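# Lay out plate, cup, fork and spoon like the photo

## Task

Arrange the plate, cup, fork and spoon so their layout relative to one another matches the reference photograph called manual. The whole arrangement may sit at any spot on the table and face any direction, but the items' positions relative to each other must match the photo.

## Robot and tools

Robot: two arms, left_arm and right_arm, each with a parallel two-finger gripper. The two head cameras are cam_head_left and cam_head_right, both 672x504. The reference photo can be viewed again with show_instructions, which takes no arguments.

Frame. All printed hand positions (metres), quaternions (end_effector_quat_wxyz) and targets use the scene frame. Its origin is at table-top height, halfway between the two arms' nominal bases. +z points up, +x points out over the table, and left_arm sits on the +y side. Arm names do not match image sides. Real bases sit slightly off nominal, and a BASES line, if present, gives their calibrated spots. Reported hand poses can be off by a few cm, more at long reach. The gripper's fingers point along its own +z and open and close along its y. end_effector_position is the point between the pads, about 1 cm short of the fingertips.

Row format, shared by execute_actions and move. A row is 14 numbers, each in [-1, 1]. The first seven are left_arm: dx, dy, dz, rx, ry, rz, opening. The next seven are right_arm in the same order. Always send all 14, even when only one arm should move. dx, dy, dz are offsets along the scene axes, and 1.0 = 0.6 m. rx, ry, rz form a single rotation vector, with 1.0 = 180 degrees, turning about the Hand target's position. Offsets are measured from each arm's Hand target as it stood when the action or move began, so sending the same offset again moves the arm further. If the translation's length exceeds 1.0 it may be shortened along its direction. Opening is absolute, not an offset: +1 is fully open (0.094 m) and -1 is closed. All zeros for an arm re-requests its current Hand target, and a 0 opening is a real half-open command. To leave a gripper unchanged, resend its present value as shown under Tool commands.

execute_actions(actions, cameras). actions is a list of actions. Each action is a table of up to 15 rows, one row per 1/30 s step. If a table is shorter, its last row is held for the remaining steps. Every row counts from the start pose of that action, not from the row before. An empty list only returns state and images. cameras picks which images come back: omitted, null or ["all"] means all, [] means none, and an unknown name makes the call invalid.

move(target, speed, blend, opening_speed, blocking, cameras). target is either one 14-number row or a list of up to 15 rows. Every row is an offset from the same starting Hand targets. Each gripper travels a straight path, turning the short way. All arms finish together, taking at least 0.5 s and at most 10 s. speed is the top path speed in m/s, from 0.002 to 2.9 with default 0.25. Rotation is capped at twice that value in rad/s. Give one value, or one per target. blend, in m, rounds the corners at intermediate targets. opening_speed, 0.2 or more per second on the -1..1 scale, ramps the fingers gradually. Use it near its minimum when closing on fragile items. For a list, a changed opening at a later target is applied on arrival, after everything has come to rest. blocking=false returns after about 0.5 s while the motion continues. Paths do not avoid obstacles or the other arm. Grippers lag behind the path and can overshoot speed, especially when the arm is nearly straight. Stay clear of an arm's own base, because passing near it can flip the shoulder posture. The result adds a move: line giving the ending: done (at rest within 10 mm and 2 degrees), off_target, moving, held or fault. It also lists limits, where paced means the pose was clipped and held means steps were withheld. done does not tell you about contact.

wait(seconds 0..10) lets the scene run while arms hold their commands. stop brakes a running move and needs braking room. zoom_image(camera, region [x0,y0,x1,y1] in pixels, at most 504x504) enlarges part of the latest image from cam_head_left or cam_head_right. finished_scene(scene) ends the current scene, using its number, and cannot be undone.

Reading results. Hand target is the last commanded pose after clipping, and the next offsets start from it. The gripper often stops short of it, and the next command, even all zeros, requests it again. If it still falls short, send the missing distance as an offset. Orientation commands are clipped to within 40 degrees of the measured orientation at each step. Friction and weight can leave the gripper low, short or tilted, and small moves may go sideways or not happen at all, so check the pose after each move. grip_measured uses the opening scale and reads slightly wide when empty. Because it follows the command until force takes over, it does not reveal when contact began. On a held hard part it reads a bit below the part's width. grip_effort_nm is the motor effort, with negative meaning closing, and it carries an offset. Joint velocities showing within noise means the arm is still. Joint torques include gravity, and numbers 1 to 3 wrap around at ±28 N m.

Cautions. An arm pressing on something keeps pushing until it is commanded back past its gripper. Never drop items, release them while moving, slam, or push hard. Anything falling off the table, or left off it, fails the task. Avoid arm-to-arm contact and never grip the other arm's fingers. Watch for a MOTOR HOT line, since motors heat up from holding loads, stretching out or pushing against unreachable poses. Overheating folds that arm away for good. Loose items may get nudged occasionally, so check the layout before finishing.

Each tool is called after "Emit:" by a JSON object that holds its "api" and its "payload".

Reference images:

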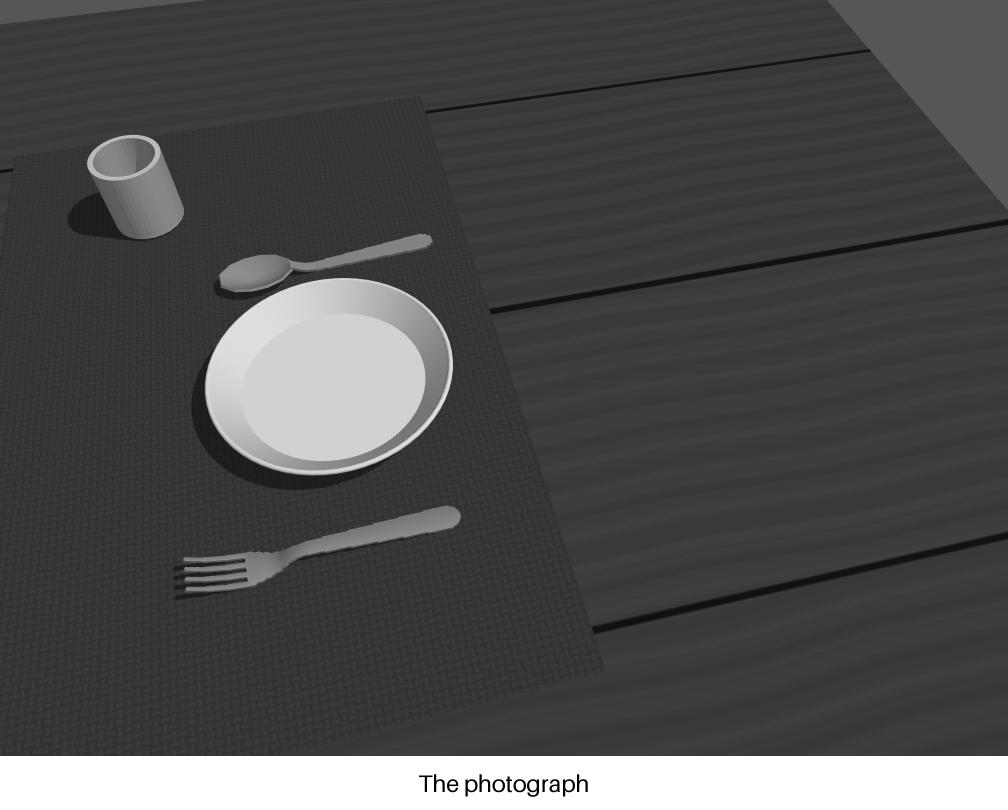

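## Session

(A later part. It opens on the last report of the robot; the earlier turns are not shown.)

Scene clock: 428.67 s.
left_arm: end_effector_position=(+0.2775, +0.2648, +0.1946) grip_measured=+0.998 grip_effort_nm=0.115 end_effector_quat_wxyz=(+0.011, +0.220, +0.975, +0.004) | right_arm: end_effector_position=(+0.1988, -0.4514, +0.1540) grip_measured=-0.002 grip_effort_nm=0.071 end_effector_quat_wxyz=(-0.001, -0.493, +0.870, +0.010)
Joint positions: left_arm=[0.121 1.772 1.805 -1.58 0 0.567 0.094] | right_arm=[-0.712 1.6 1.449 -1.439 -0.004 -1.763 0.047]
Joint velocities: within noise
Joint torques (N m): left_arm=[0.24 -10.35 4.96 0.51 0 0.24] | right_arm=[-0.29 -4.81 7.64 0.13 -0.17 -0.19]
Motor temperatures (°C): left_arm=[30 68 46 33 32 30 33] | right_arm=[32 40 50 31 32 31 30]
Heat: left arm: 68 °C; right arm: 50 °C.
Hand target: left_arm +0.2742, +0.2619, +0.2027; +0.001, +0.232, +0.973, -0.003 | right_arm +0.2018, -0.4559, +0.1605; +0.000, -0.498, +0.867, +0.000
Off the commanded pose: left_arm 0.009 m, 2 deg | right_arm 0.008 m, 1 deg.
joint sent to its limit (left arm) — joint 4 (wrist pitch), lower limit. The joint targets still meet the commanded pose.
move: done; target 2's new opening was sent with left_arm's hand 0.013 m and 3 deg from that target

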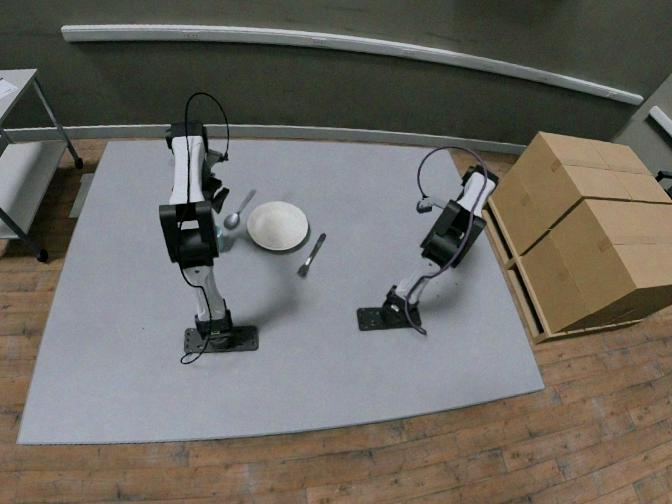

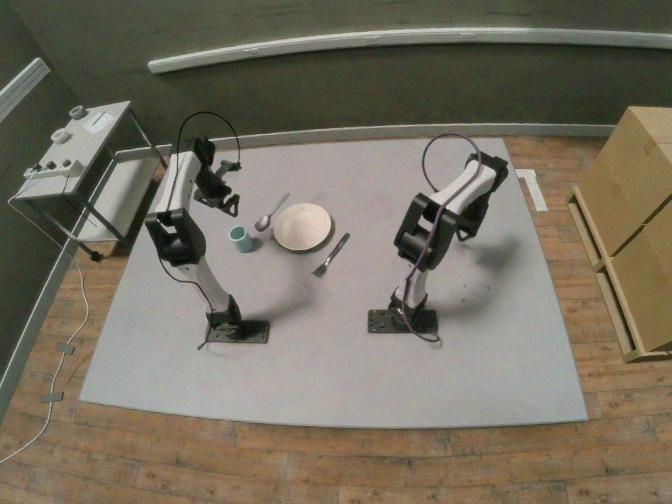

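Emit:
{"api": "move", "payload": {"target": [[-0.004,-0.002,-0.13,0,0,0,1,0,0,0,0,0,0,0],[-0.004,-0.002,-0.24,0,0,0,1,0,0,0,0,0,0,0]], "speed": [0.15,0.06]}}

Emit:
{"api": "zoom_image", "payload": {"camera": "cam_head_right", "region": [170, 170, 320, 282]}}

Scene clock: 440.93 s.
left_arm: end_effector_position=(+0.2670, +0.2635, +0.0608) grip_measured=+0.998 grip_effort_nm=0.120 end_effector_quat_wxyz=(-0.006, +0.220, +0.976, -0.002) | right_arm: end_effector_position=(+0.1988, -0.4514, +0.1540) grip_measured=-0.002 grip_effort_nm=0.061 end_effector_quat_wxyz=(-0.001, -0.493, +0.870, +0.010)
Joint positions: left_arm=[0.121 1.764 1.259 -1.08 0 0.567 0.094] | right_arm=[-0.712 1.6 1.449 -1.439 -0.004 -1.763 0.047]
Joint velocities: within noise
Joint torques (N m): left_arm=[-0.01 -7.15 5.07 0.72 0 0.23] | right_arm=[-0.29 -4.81 7.64 0.13 -0.17 -0.18]
Motor temperatures (°C): left_arm=[30 63 46 33 32 30 33] | right_arm=[32 40 50 31 32 31 30]
Heat: left arm: 63 °C; right arm: 50 °C.
Hand target: left_arm +0.2718, +0.2607, +0.0587; +0.001, +0.232, +0.973, -0.003 | right_arm +0.2018, -0.4559, +0.1605; +0.000, -0.498, +0.867, +0.000
Off the commanded pose: left_arm 0.006 m, 2 deg | right_arm 0.008 m, 1 deg.
move: done

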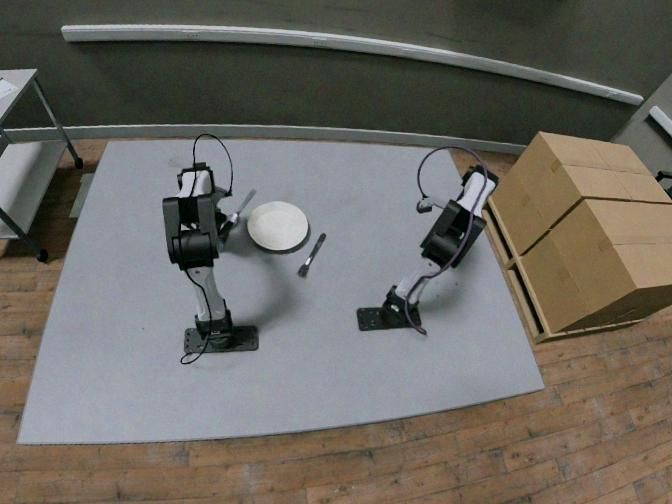

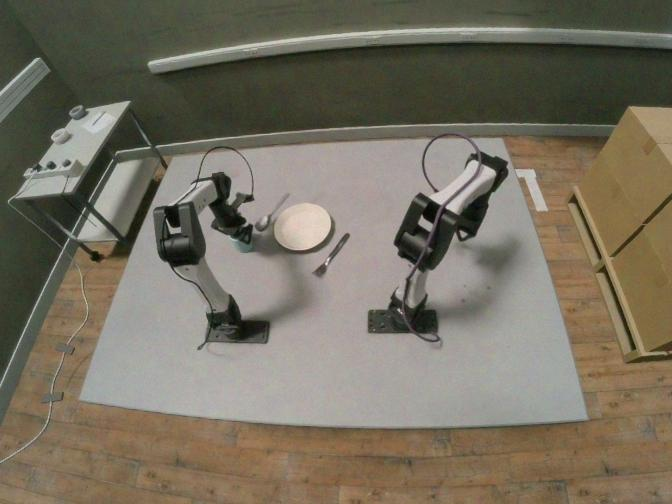

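Scaled by 3.360.

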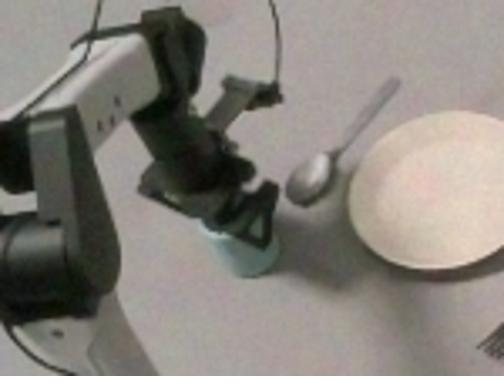

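Emit:
{"api": "move", "payload": {"target": [[0.004,-0.002,-0.02,0,0,0,1,0,0,0,0,0,0,0],[0.004,-0.002,-0.02,0,0,0,0.2,0,0,0,0,0,0,0]], "speed": [0.05,0.06], "opening_speed": 0.4, "cameras": []}}

Emit:
{"api": "move", "payload": {"target": [0,0,0.04,0,0,0,0.2,0,0,0,0,0,0,0], "speed": 0.08}}

Emit:
{"api": "zoom_image", "payload": {"camera": "cam_head_right", "region": [170, 170, 320, 282]}}

Scene clock: 449.67 s.
left_arm: end_effector_position=(+0.2692, +0.2638, +0.0490) grip_measured=+0.371 grip_effort_nm=-1.018 end_effector_quat_wxyz=(-0.006, +0.220, +0.976, -0.002) | right_arm: end_effector_position=(+0.1988, -0.4514, +0.1540) grip_measured=-0.002 grip_effort_nm=0.066 end_effector_quat_wxyz=(-0.001, -0.493, +0.870, +0.010)
Joint positions: left_arm=[0.121 1.784 1.235 -1.034 0 0.567 0.064] | right_arm=[-0.712 1.6 1.449 -1.439 -0.004 -1.763 0.047]
Joint velocities: within noise
Joint torques (N m): left_arm=[-0.31 -7.09 5.03 0.71 0.01 0.17] | right_arm=[-0.29 -4.81 7.65 0.13 -0.18 -0.19]
Motor temperatures (°C): left_arm=[30 60 46 33 32 30 33] | right_arm=[32 40 50 31 32 31 30]
Heat: left arm: 60 °C; right arm: 50 °C.
Hand target: left_arm +0.2742, +0.2596, +0.0467; +0.001, +0.232, +0.973, -0.003 | right_arm +0.2018, -0.4559, +0.1605; +0.000, -0.498, +0.867, +0.000
Off the commanded pose: left_arm 0.007 m, 2 deg | right_arm 0.008 m, 1 deg.
move: done
No camera images: "cameras" was empty.

Scene clock: 450.87 s.
left_arm: end_effector_position=(+0.2657, +0.2634, +0.0569) grip_measured=+0.371 grip_effort_nm=-1.018 end_effector_quat_wxyz=(-0.017, +0.220, +0.975, -0.006) | right_arm: end_effector_position=(+0.1988, -0.4514, +0.1540) grip_measured=-0.002 grip_effort_nm=0.066 end_effector_quat_wxyz=(-0.001, -0.493, +0.870, +0.010)
Joint positions: left_arm=[0.121 1.784 1.267 -1.09 0 0.567 0.064] | right_arm=[-0.712 1.6 1.449 -1.439 -0.004 -1.763 0.047]
Joint velocities: within noise
Joint torques (N m): left_arm=[-0.32 -9.58 7.92 0.25 0.01 0.16] | right_arm=[-0.29 -4.83 7.64 0.13 -0.17 -0.19]
Motor temperatures (°C): left_arm=[30 60 46 33 32 30 33] | right_arm=[32 40 50 31 32 31 30]
Heat: left arm: 60 °C; right arm: 50 °C.
Hand target: left_arm +0.2743, +0.2596, +0.0707; +0.001, +0.232, +0.973, -0.003 | right_arm +0.2018, -0.4559, +0.1605; +0.000, -0.498, +0.867, +0.000
Off the commanded pose: left_arm 0.017 m, 3 deg | right_arm 0.008 m, 1 deg.
move: off_target (left_arm)

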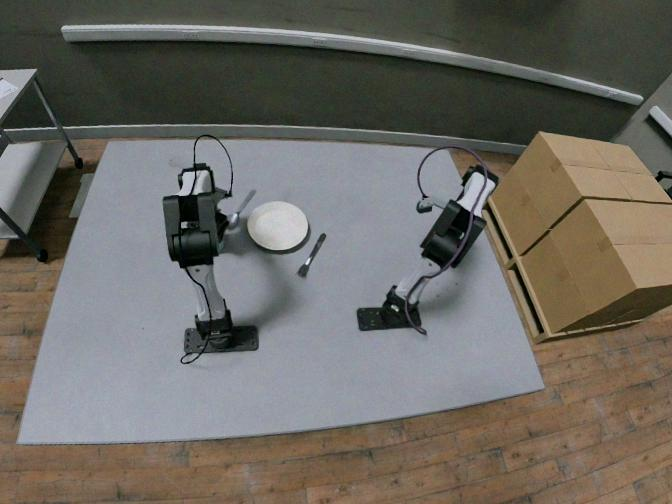

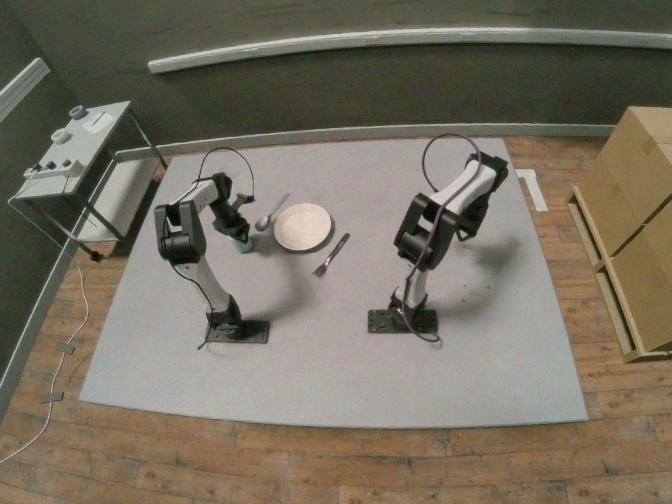

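Scaled by 3.360.

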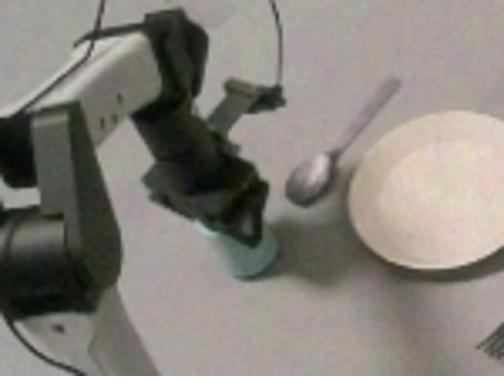

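Emit:
{"api": "move", "payload": {"target": [[0,0,0.07,0,0,0,0.2,0,0,0,0,0,0,0],[0.0985,0.1467,0.07,0,0,0,0.2,0,0,0,0,0,0,0],[0.0985,0.1467,-0.02,0,0,0,0.2,0,0,0,0,0,0,0]], "speed": [0.1,0.15,0.06]}}

Emit:
{"api": "zoom_image", "payload": {"camera": "cam_head_right", "region": [170, 170, 320, 282]}}

Scene clock: 459.40 s.
left_arm: end_effector_position=(+0.3264, +0.3481, +0.0578) grip_measured=+0.370 grip_effort_nm=-1.023 end_effector_quat_wxyz=(-0.011, +0.219, +0.976, -0.007) | right_arm: end_effector_position=(+0.1988, -0.4514, +0.1540) grip_measured=-0.002 grip_effort_nm=0.066 end_effector_quat_wxyz=(-0.001, -0.493, +0.870, +0.010)
Joint positions: left_arm=[0.321 2.066 1.658 -1.188 0.001 0.765 0.064] | right_arm=[-0.712 1.6 1.449 -1.439 -0.004 -1.763 0.047]
Joint velocities: within noise
Joint torques (N m): left_arm=[0.17 -10.61 5.64 0.67 0 0.26] | right_arm=[-0.29 -4.82 7.64 0.13 -0.17 -0.19]
Motor temperatures (°C): left_arm=[30 59 47 33 32 30 33] | right_arm=[32 40 50 31 32 31 30]
Heat: left arm: 59 °C; right arm: 50 °C.
Hand target: left_arm +0.3333, +0.3476, +0.0587; +0.001, +0.232, +0.973, -0.003 | right_arm +0.2018, -0.4559, +0.1605; +0.000, -0.498, +0.867, +0.000
Off the commanded pose: left_arm 0.007 m, 2 deg | right_arm 0.008 m, 1 deg.
move: done

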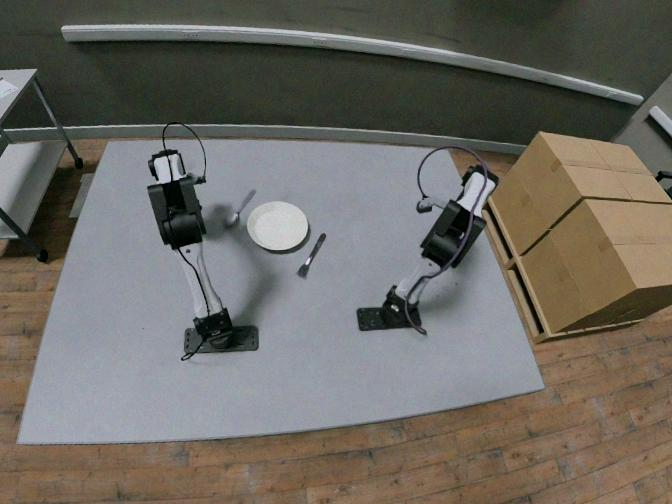

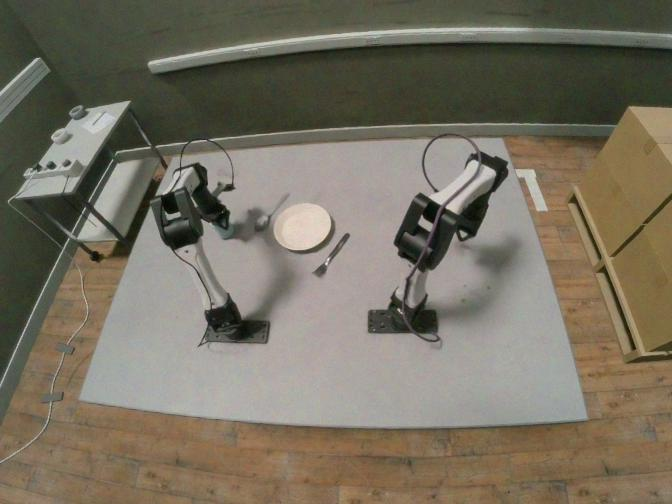

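Scaled by 3.360.

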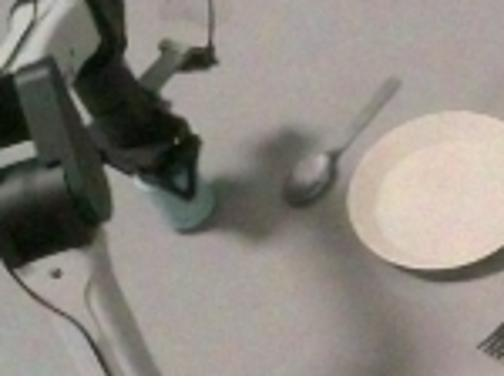

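Emit:
{"api": "move", "payload": {"target": [[0.001,0.006,-0.014,0,0,0,0.2,0,0,0,0,0,0,0],[0.001,0.006,-0.014,0,0,0,1,0,0,0,0,0,0,0],[0.001,0.006,0.25,0,0,0,1,0,0,0,0,0,0,0]], "speed": [0.03,0.1,0.1], "opening_speed": 0.6, "cameras": []}}

Emit:
{"api": "move", "payload": {"target": [-0.3,0.15,0.0,0,0,0,1,0,0,0,0,0,0,0]}}

Emit:
{"api": "zoom_image", "payload": {"camera": "cam_head_right", "region": [210, 165, 360, 277]}}

Emit:
{"api": "zoom_image", "payload": {"camera": "cam_head_left", "region": [180, 175, 330, 287]}}

Scene clock: 471.87 s.
left_arm: end_effector_position=(+0.3365, +0.3528, +0.1887) grip_measured=+0.998 grip_effort_nm=0.115 end_effector_quat_wxyz=(+0.043, +0.222, +0.974, +0.025) | right_arm: end_effector_position=(+0.1988, -0.4514, +0.1540) grip_measured=-0.002 grip_effort_nm=0.056 end_effector_quat_wxyz=(-0.001, -0.493, +0.870, +0.010)
Joint positions: left_arm=[0.324 2.028 2.123 -1.567 0.001 0.774 0.094] | right_arm=[-0.712 1.6 1.449 -1.439 -0.004 -1.763 0.047]
Joint velocities: within noise
Joint torques (N m): left_arm=[0.58 -13.46 7.05 0.52 0.01 0.24] | right_arm=[-0.28 -4.81 7.62 0.14 -0.18 -0.18]
Motor temperatures (°C): left_arm=[30 60 47 33 32 30 33] | right_arm=[32 40 50 31 32 31 30]
Heat: left arm: 60 °C; right arm: 50 °C.
Hand target: left_arm +0.3339, +0.3511, +0.2087; +0.001, +0.232, +0.973, -0.003 | right_arm +0.2018, -0.4559, +0.1605; +0.000, -0.498, +0.867, +0.000
Off the commanded pose: left_arm 0.020 m, 6 deg | right_arm 0.008 m, 1 deg.
joint sent to its limit (left arm) — joint 4 (wrist pitch), lower limit. The joint targets are off in position and orientation.
move: off_target (left_arm)
No camera images: "cameras" was empty.

Scene clock: 473.70 s.
left_arm: end_effector_position=(+0.1567, +0.4466, +0.2003) grip_measured=+0.998 grip_effort_nm=0.115 end_effector_quat_wxyz=(+0.011, +0.219, +0.976, +0.016) | right_arm: end_effector_position=(+0.1988, -0.4514, +0.1540) grip_measured=-0.002 grip_effort_nm=0.061 end_effector_quat_wxyz=(-0.001, -0.493, +0.870, +0.010)
Joint positions: left_arm=[0.841 1.667 1.707 -1.572 0.004 1.284 0.094] | right_arm=[-0.712 1.6 1.449 -1.439 -0.004 -1.763 0.047]
Joint velocities: within noise
Joint torques (N m): left_arm=[0.1 -9.7 4.88 0.39 -0.01 0.24] | right_arm=[-0.31 -4.82 7.62 0.13 -0.17 -0.19]
Motor temperatures (°C): left_arm=[30 60 47 33 32 30 33] | right_arm=[32 40 50 31 32 31 30]
Heat: left arm: 60 °C; right arm: 50 °C.
Hand target: left_arm +0.1539, +0.4412, +0.2087; +0.001, +0.232, +0.973, -0.003 | right_arm +0.2018, -0.4559, +0.1605; +0.000, -0.498, +0.867, +0.000
Off the commanded pose: left_arm 0.010 m, 3 deg | right_arm 0.008 m, 1 deg.
joint sent to its limit (left arm) — joint 4 (wrist pitch), lower limit. The joint targets are off in orientation, not in position.
move: off_target (left_arm)

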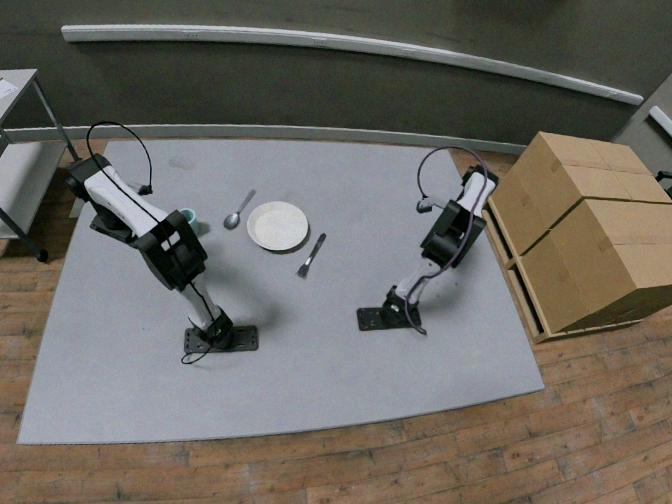

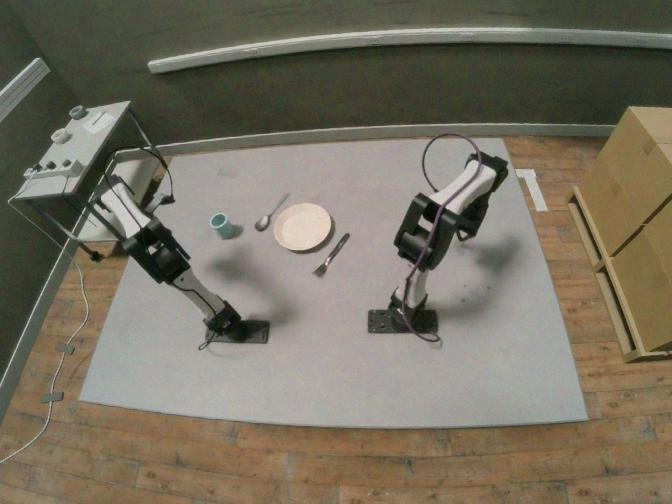

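Scaled by 3.360.

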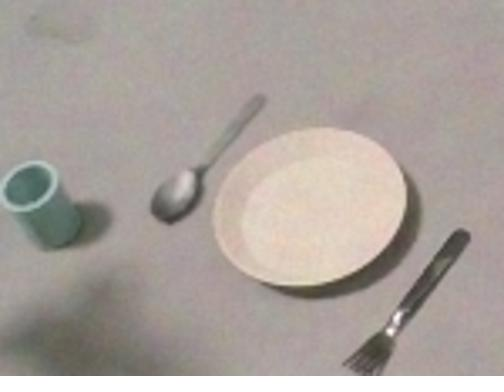

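Scaled by 3.360.

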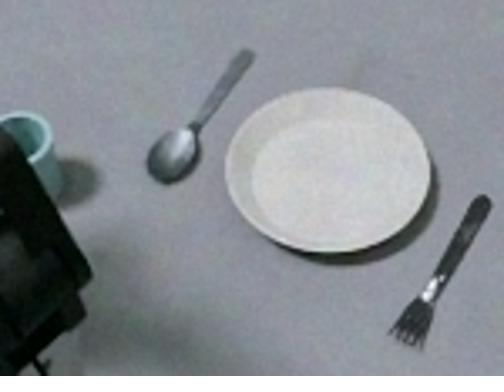

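Emit:
{"api": "finished_scene", "payload": {"scene": 1}}

The scene is finished: the task was done.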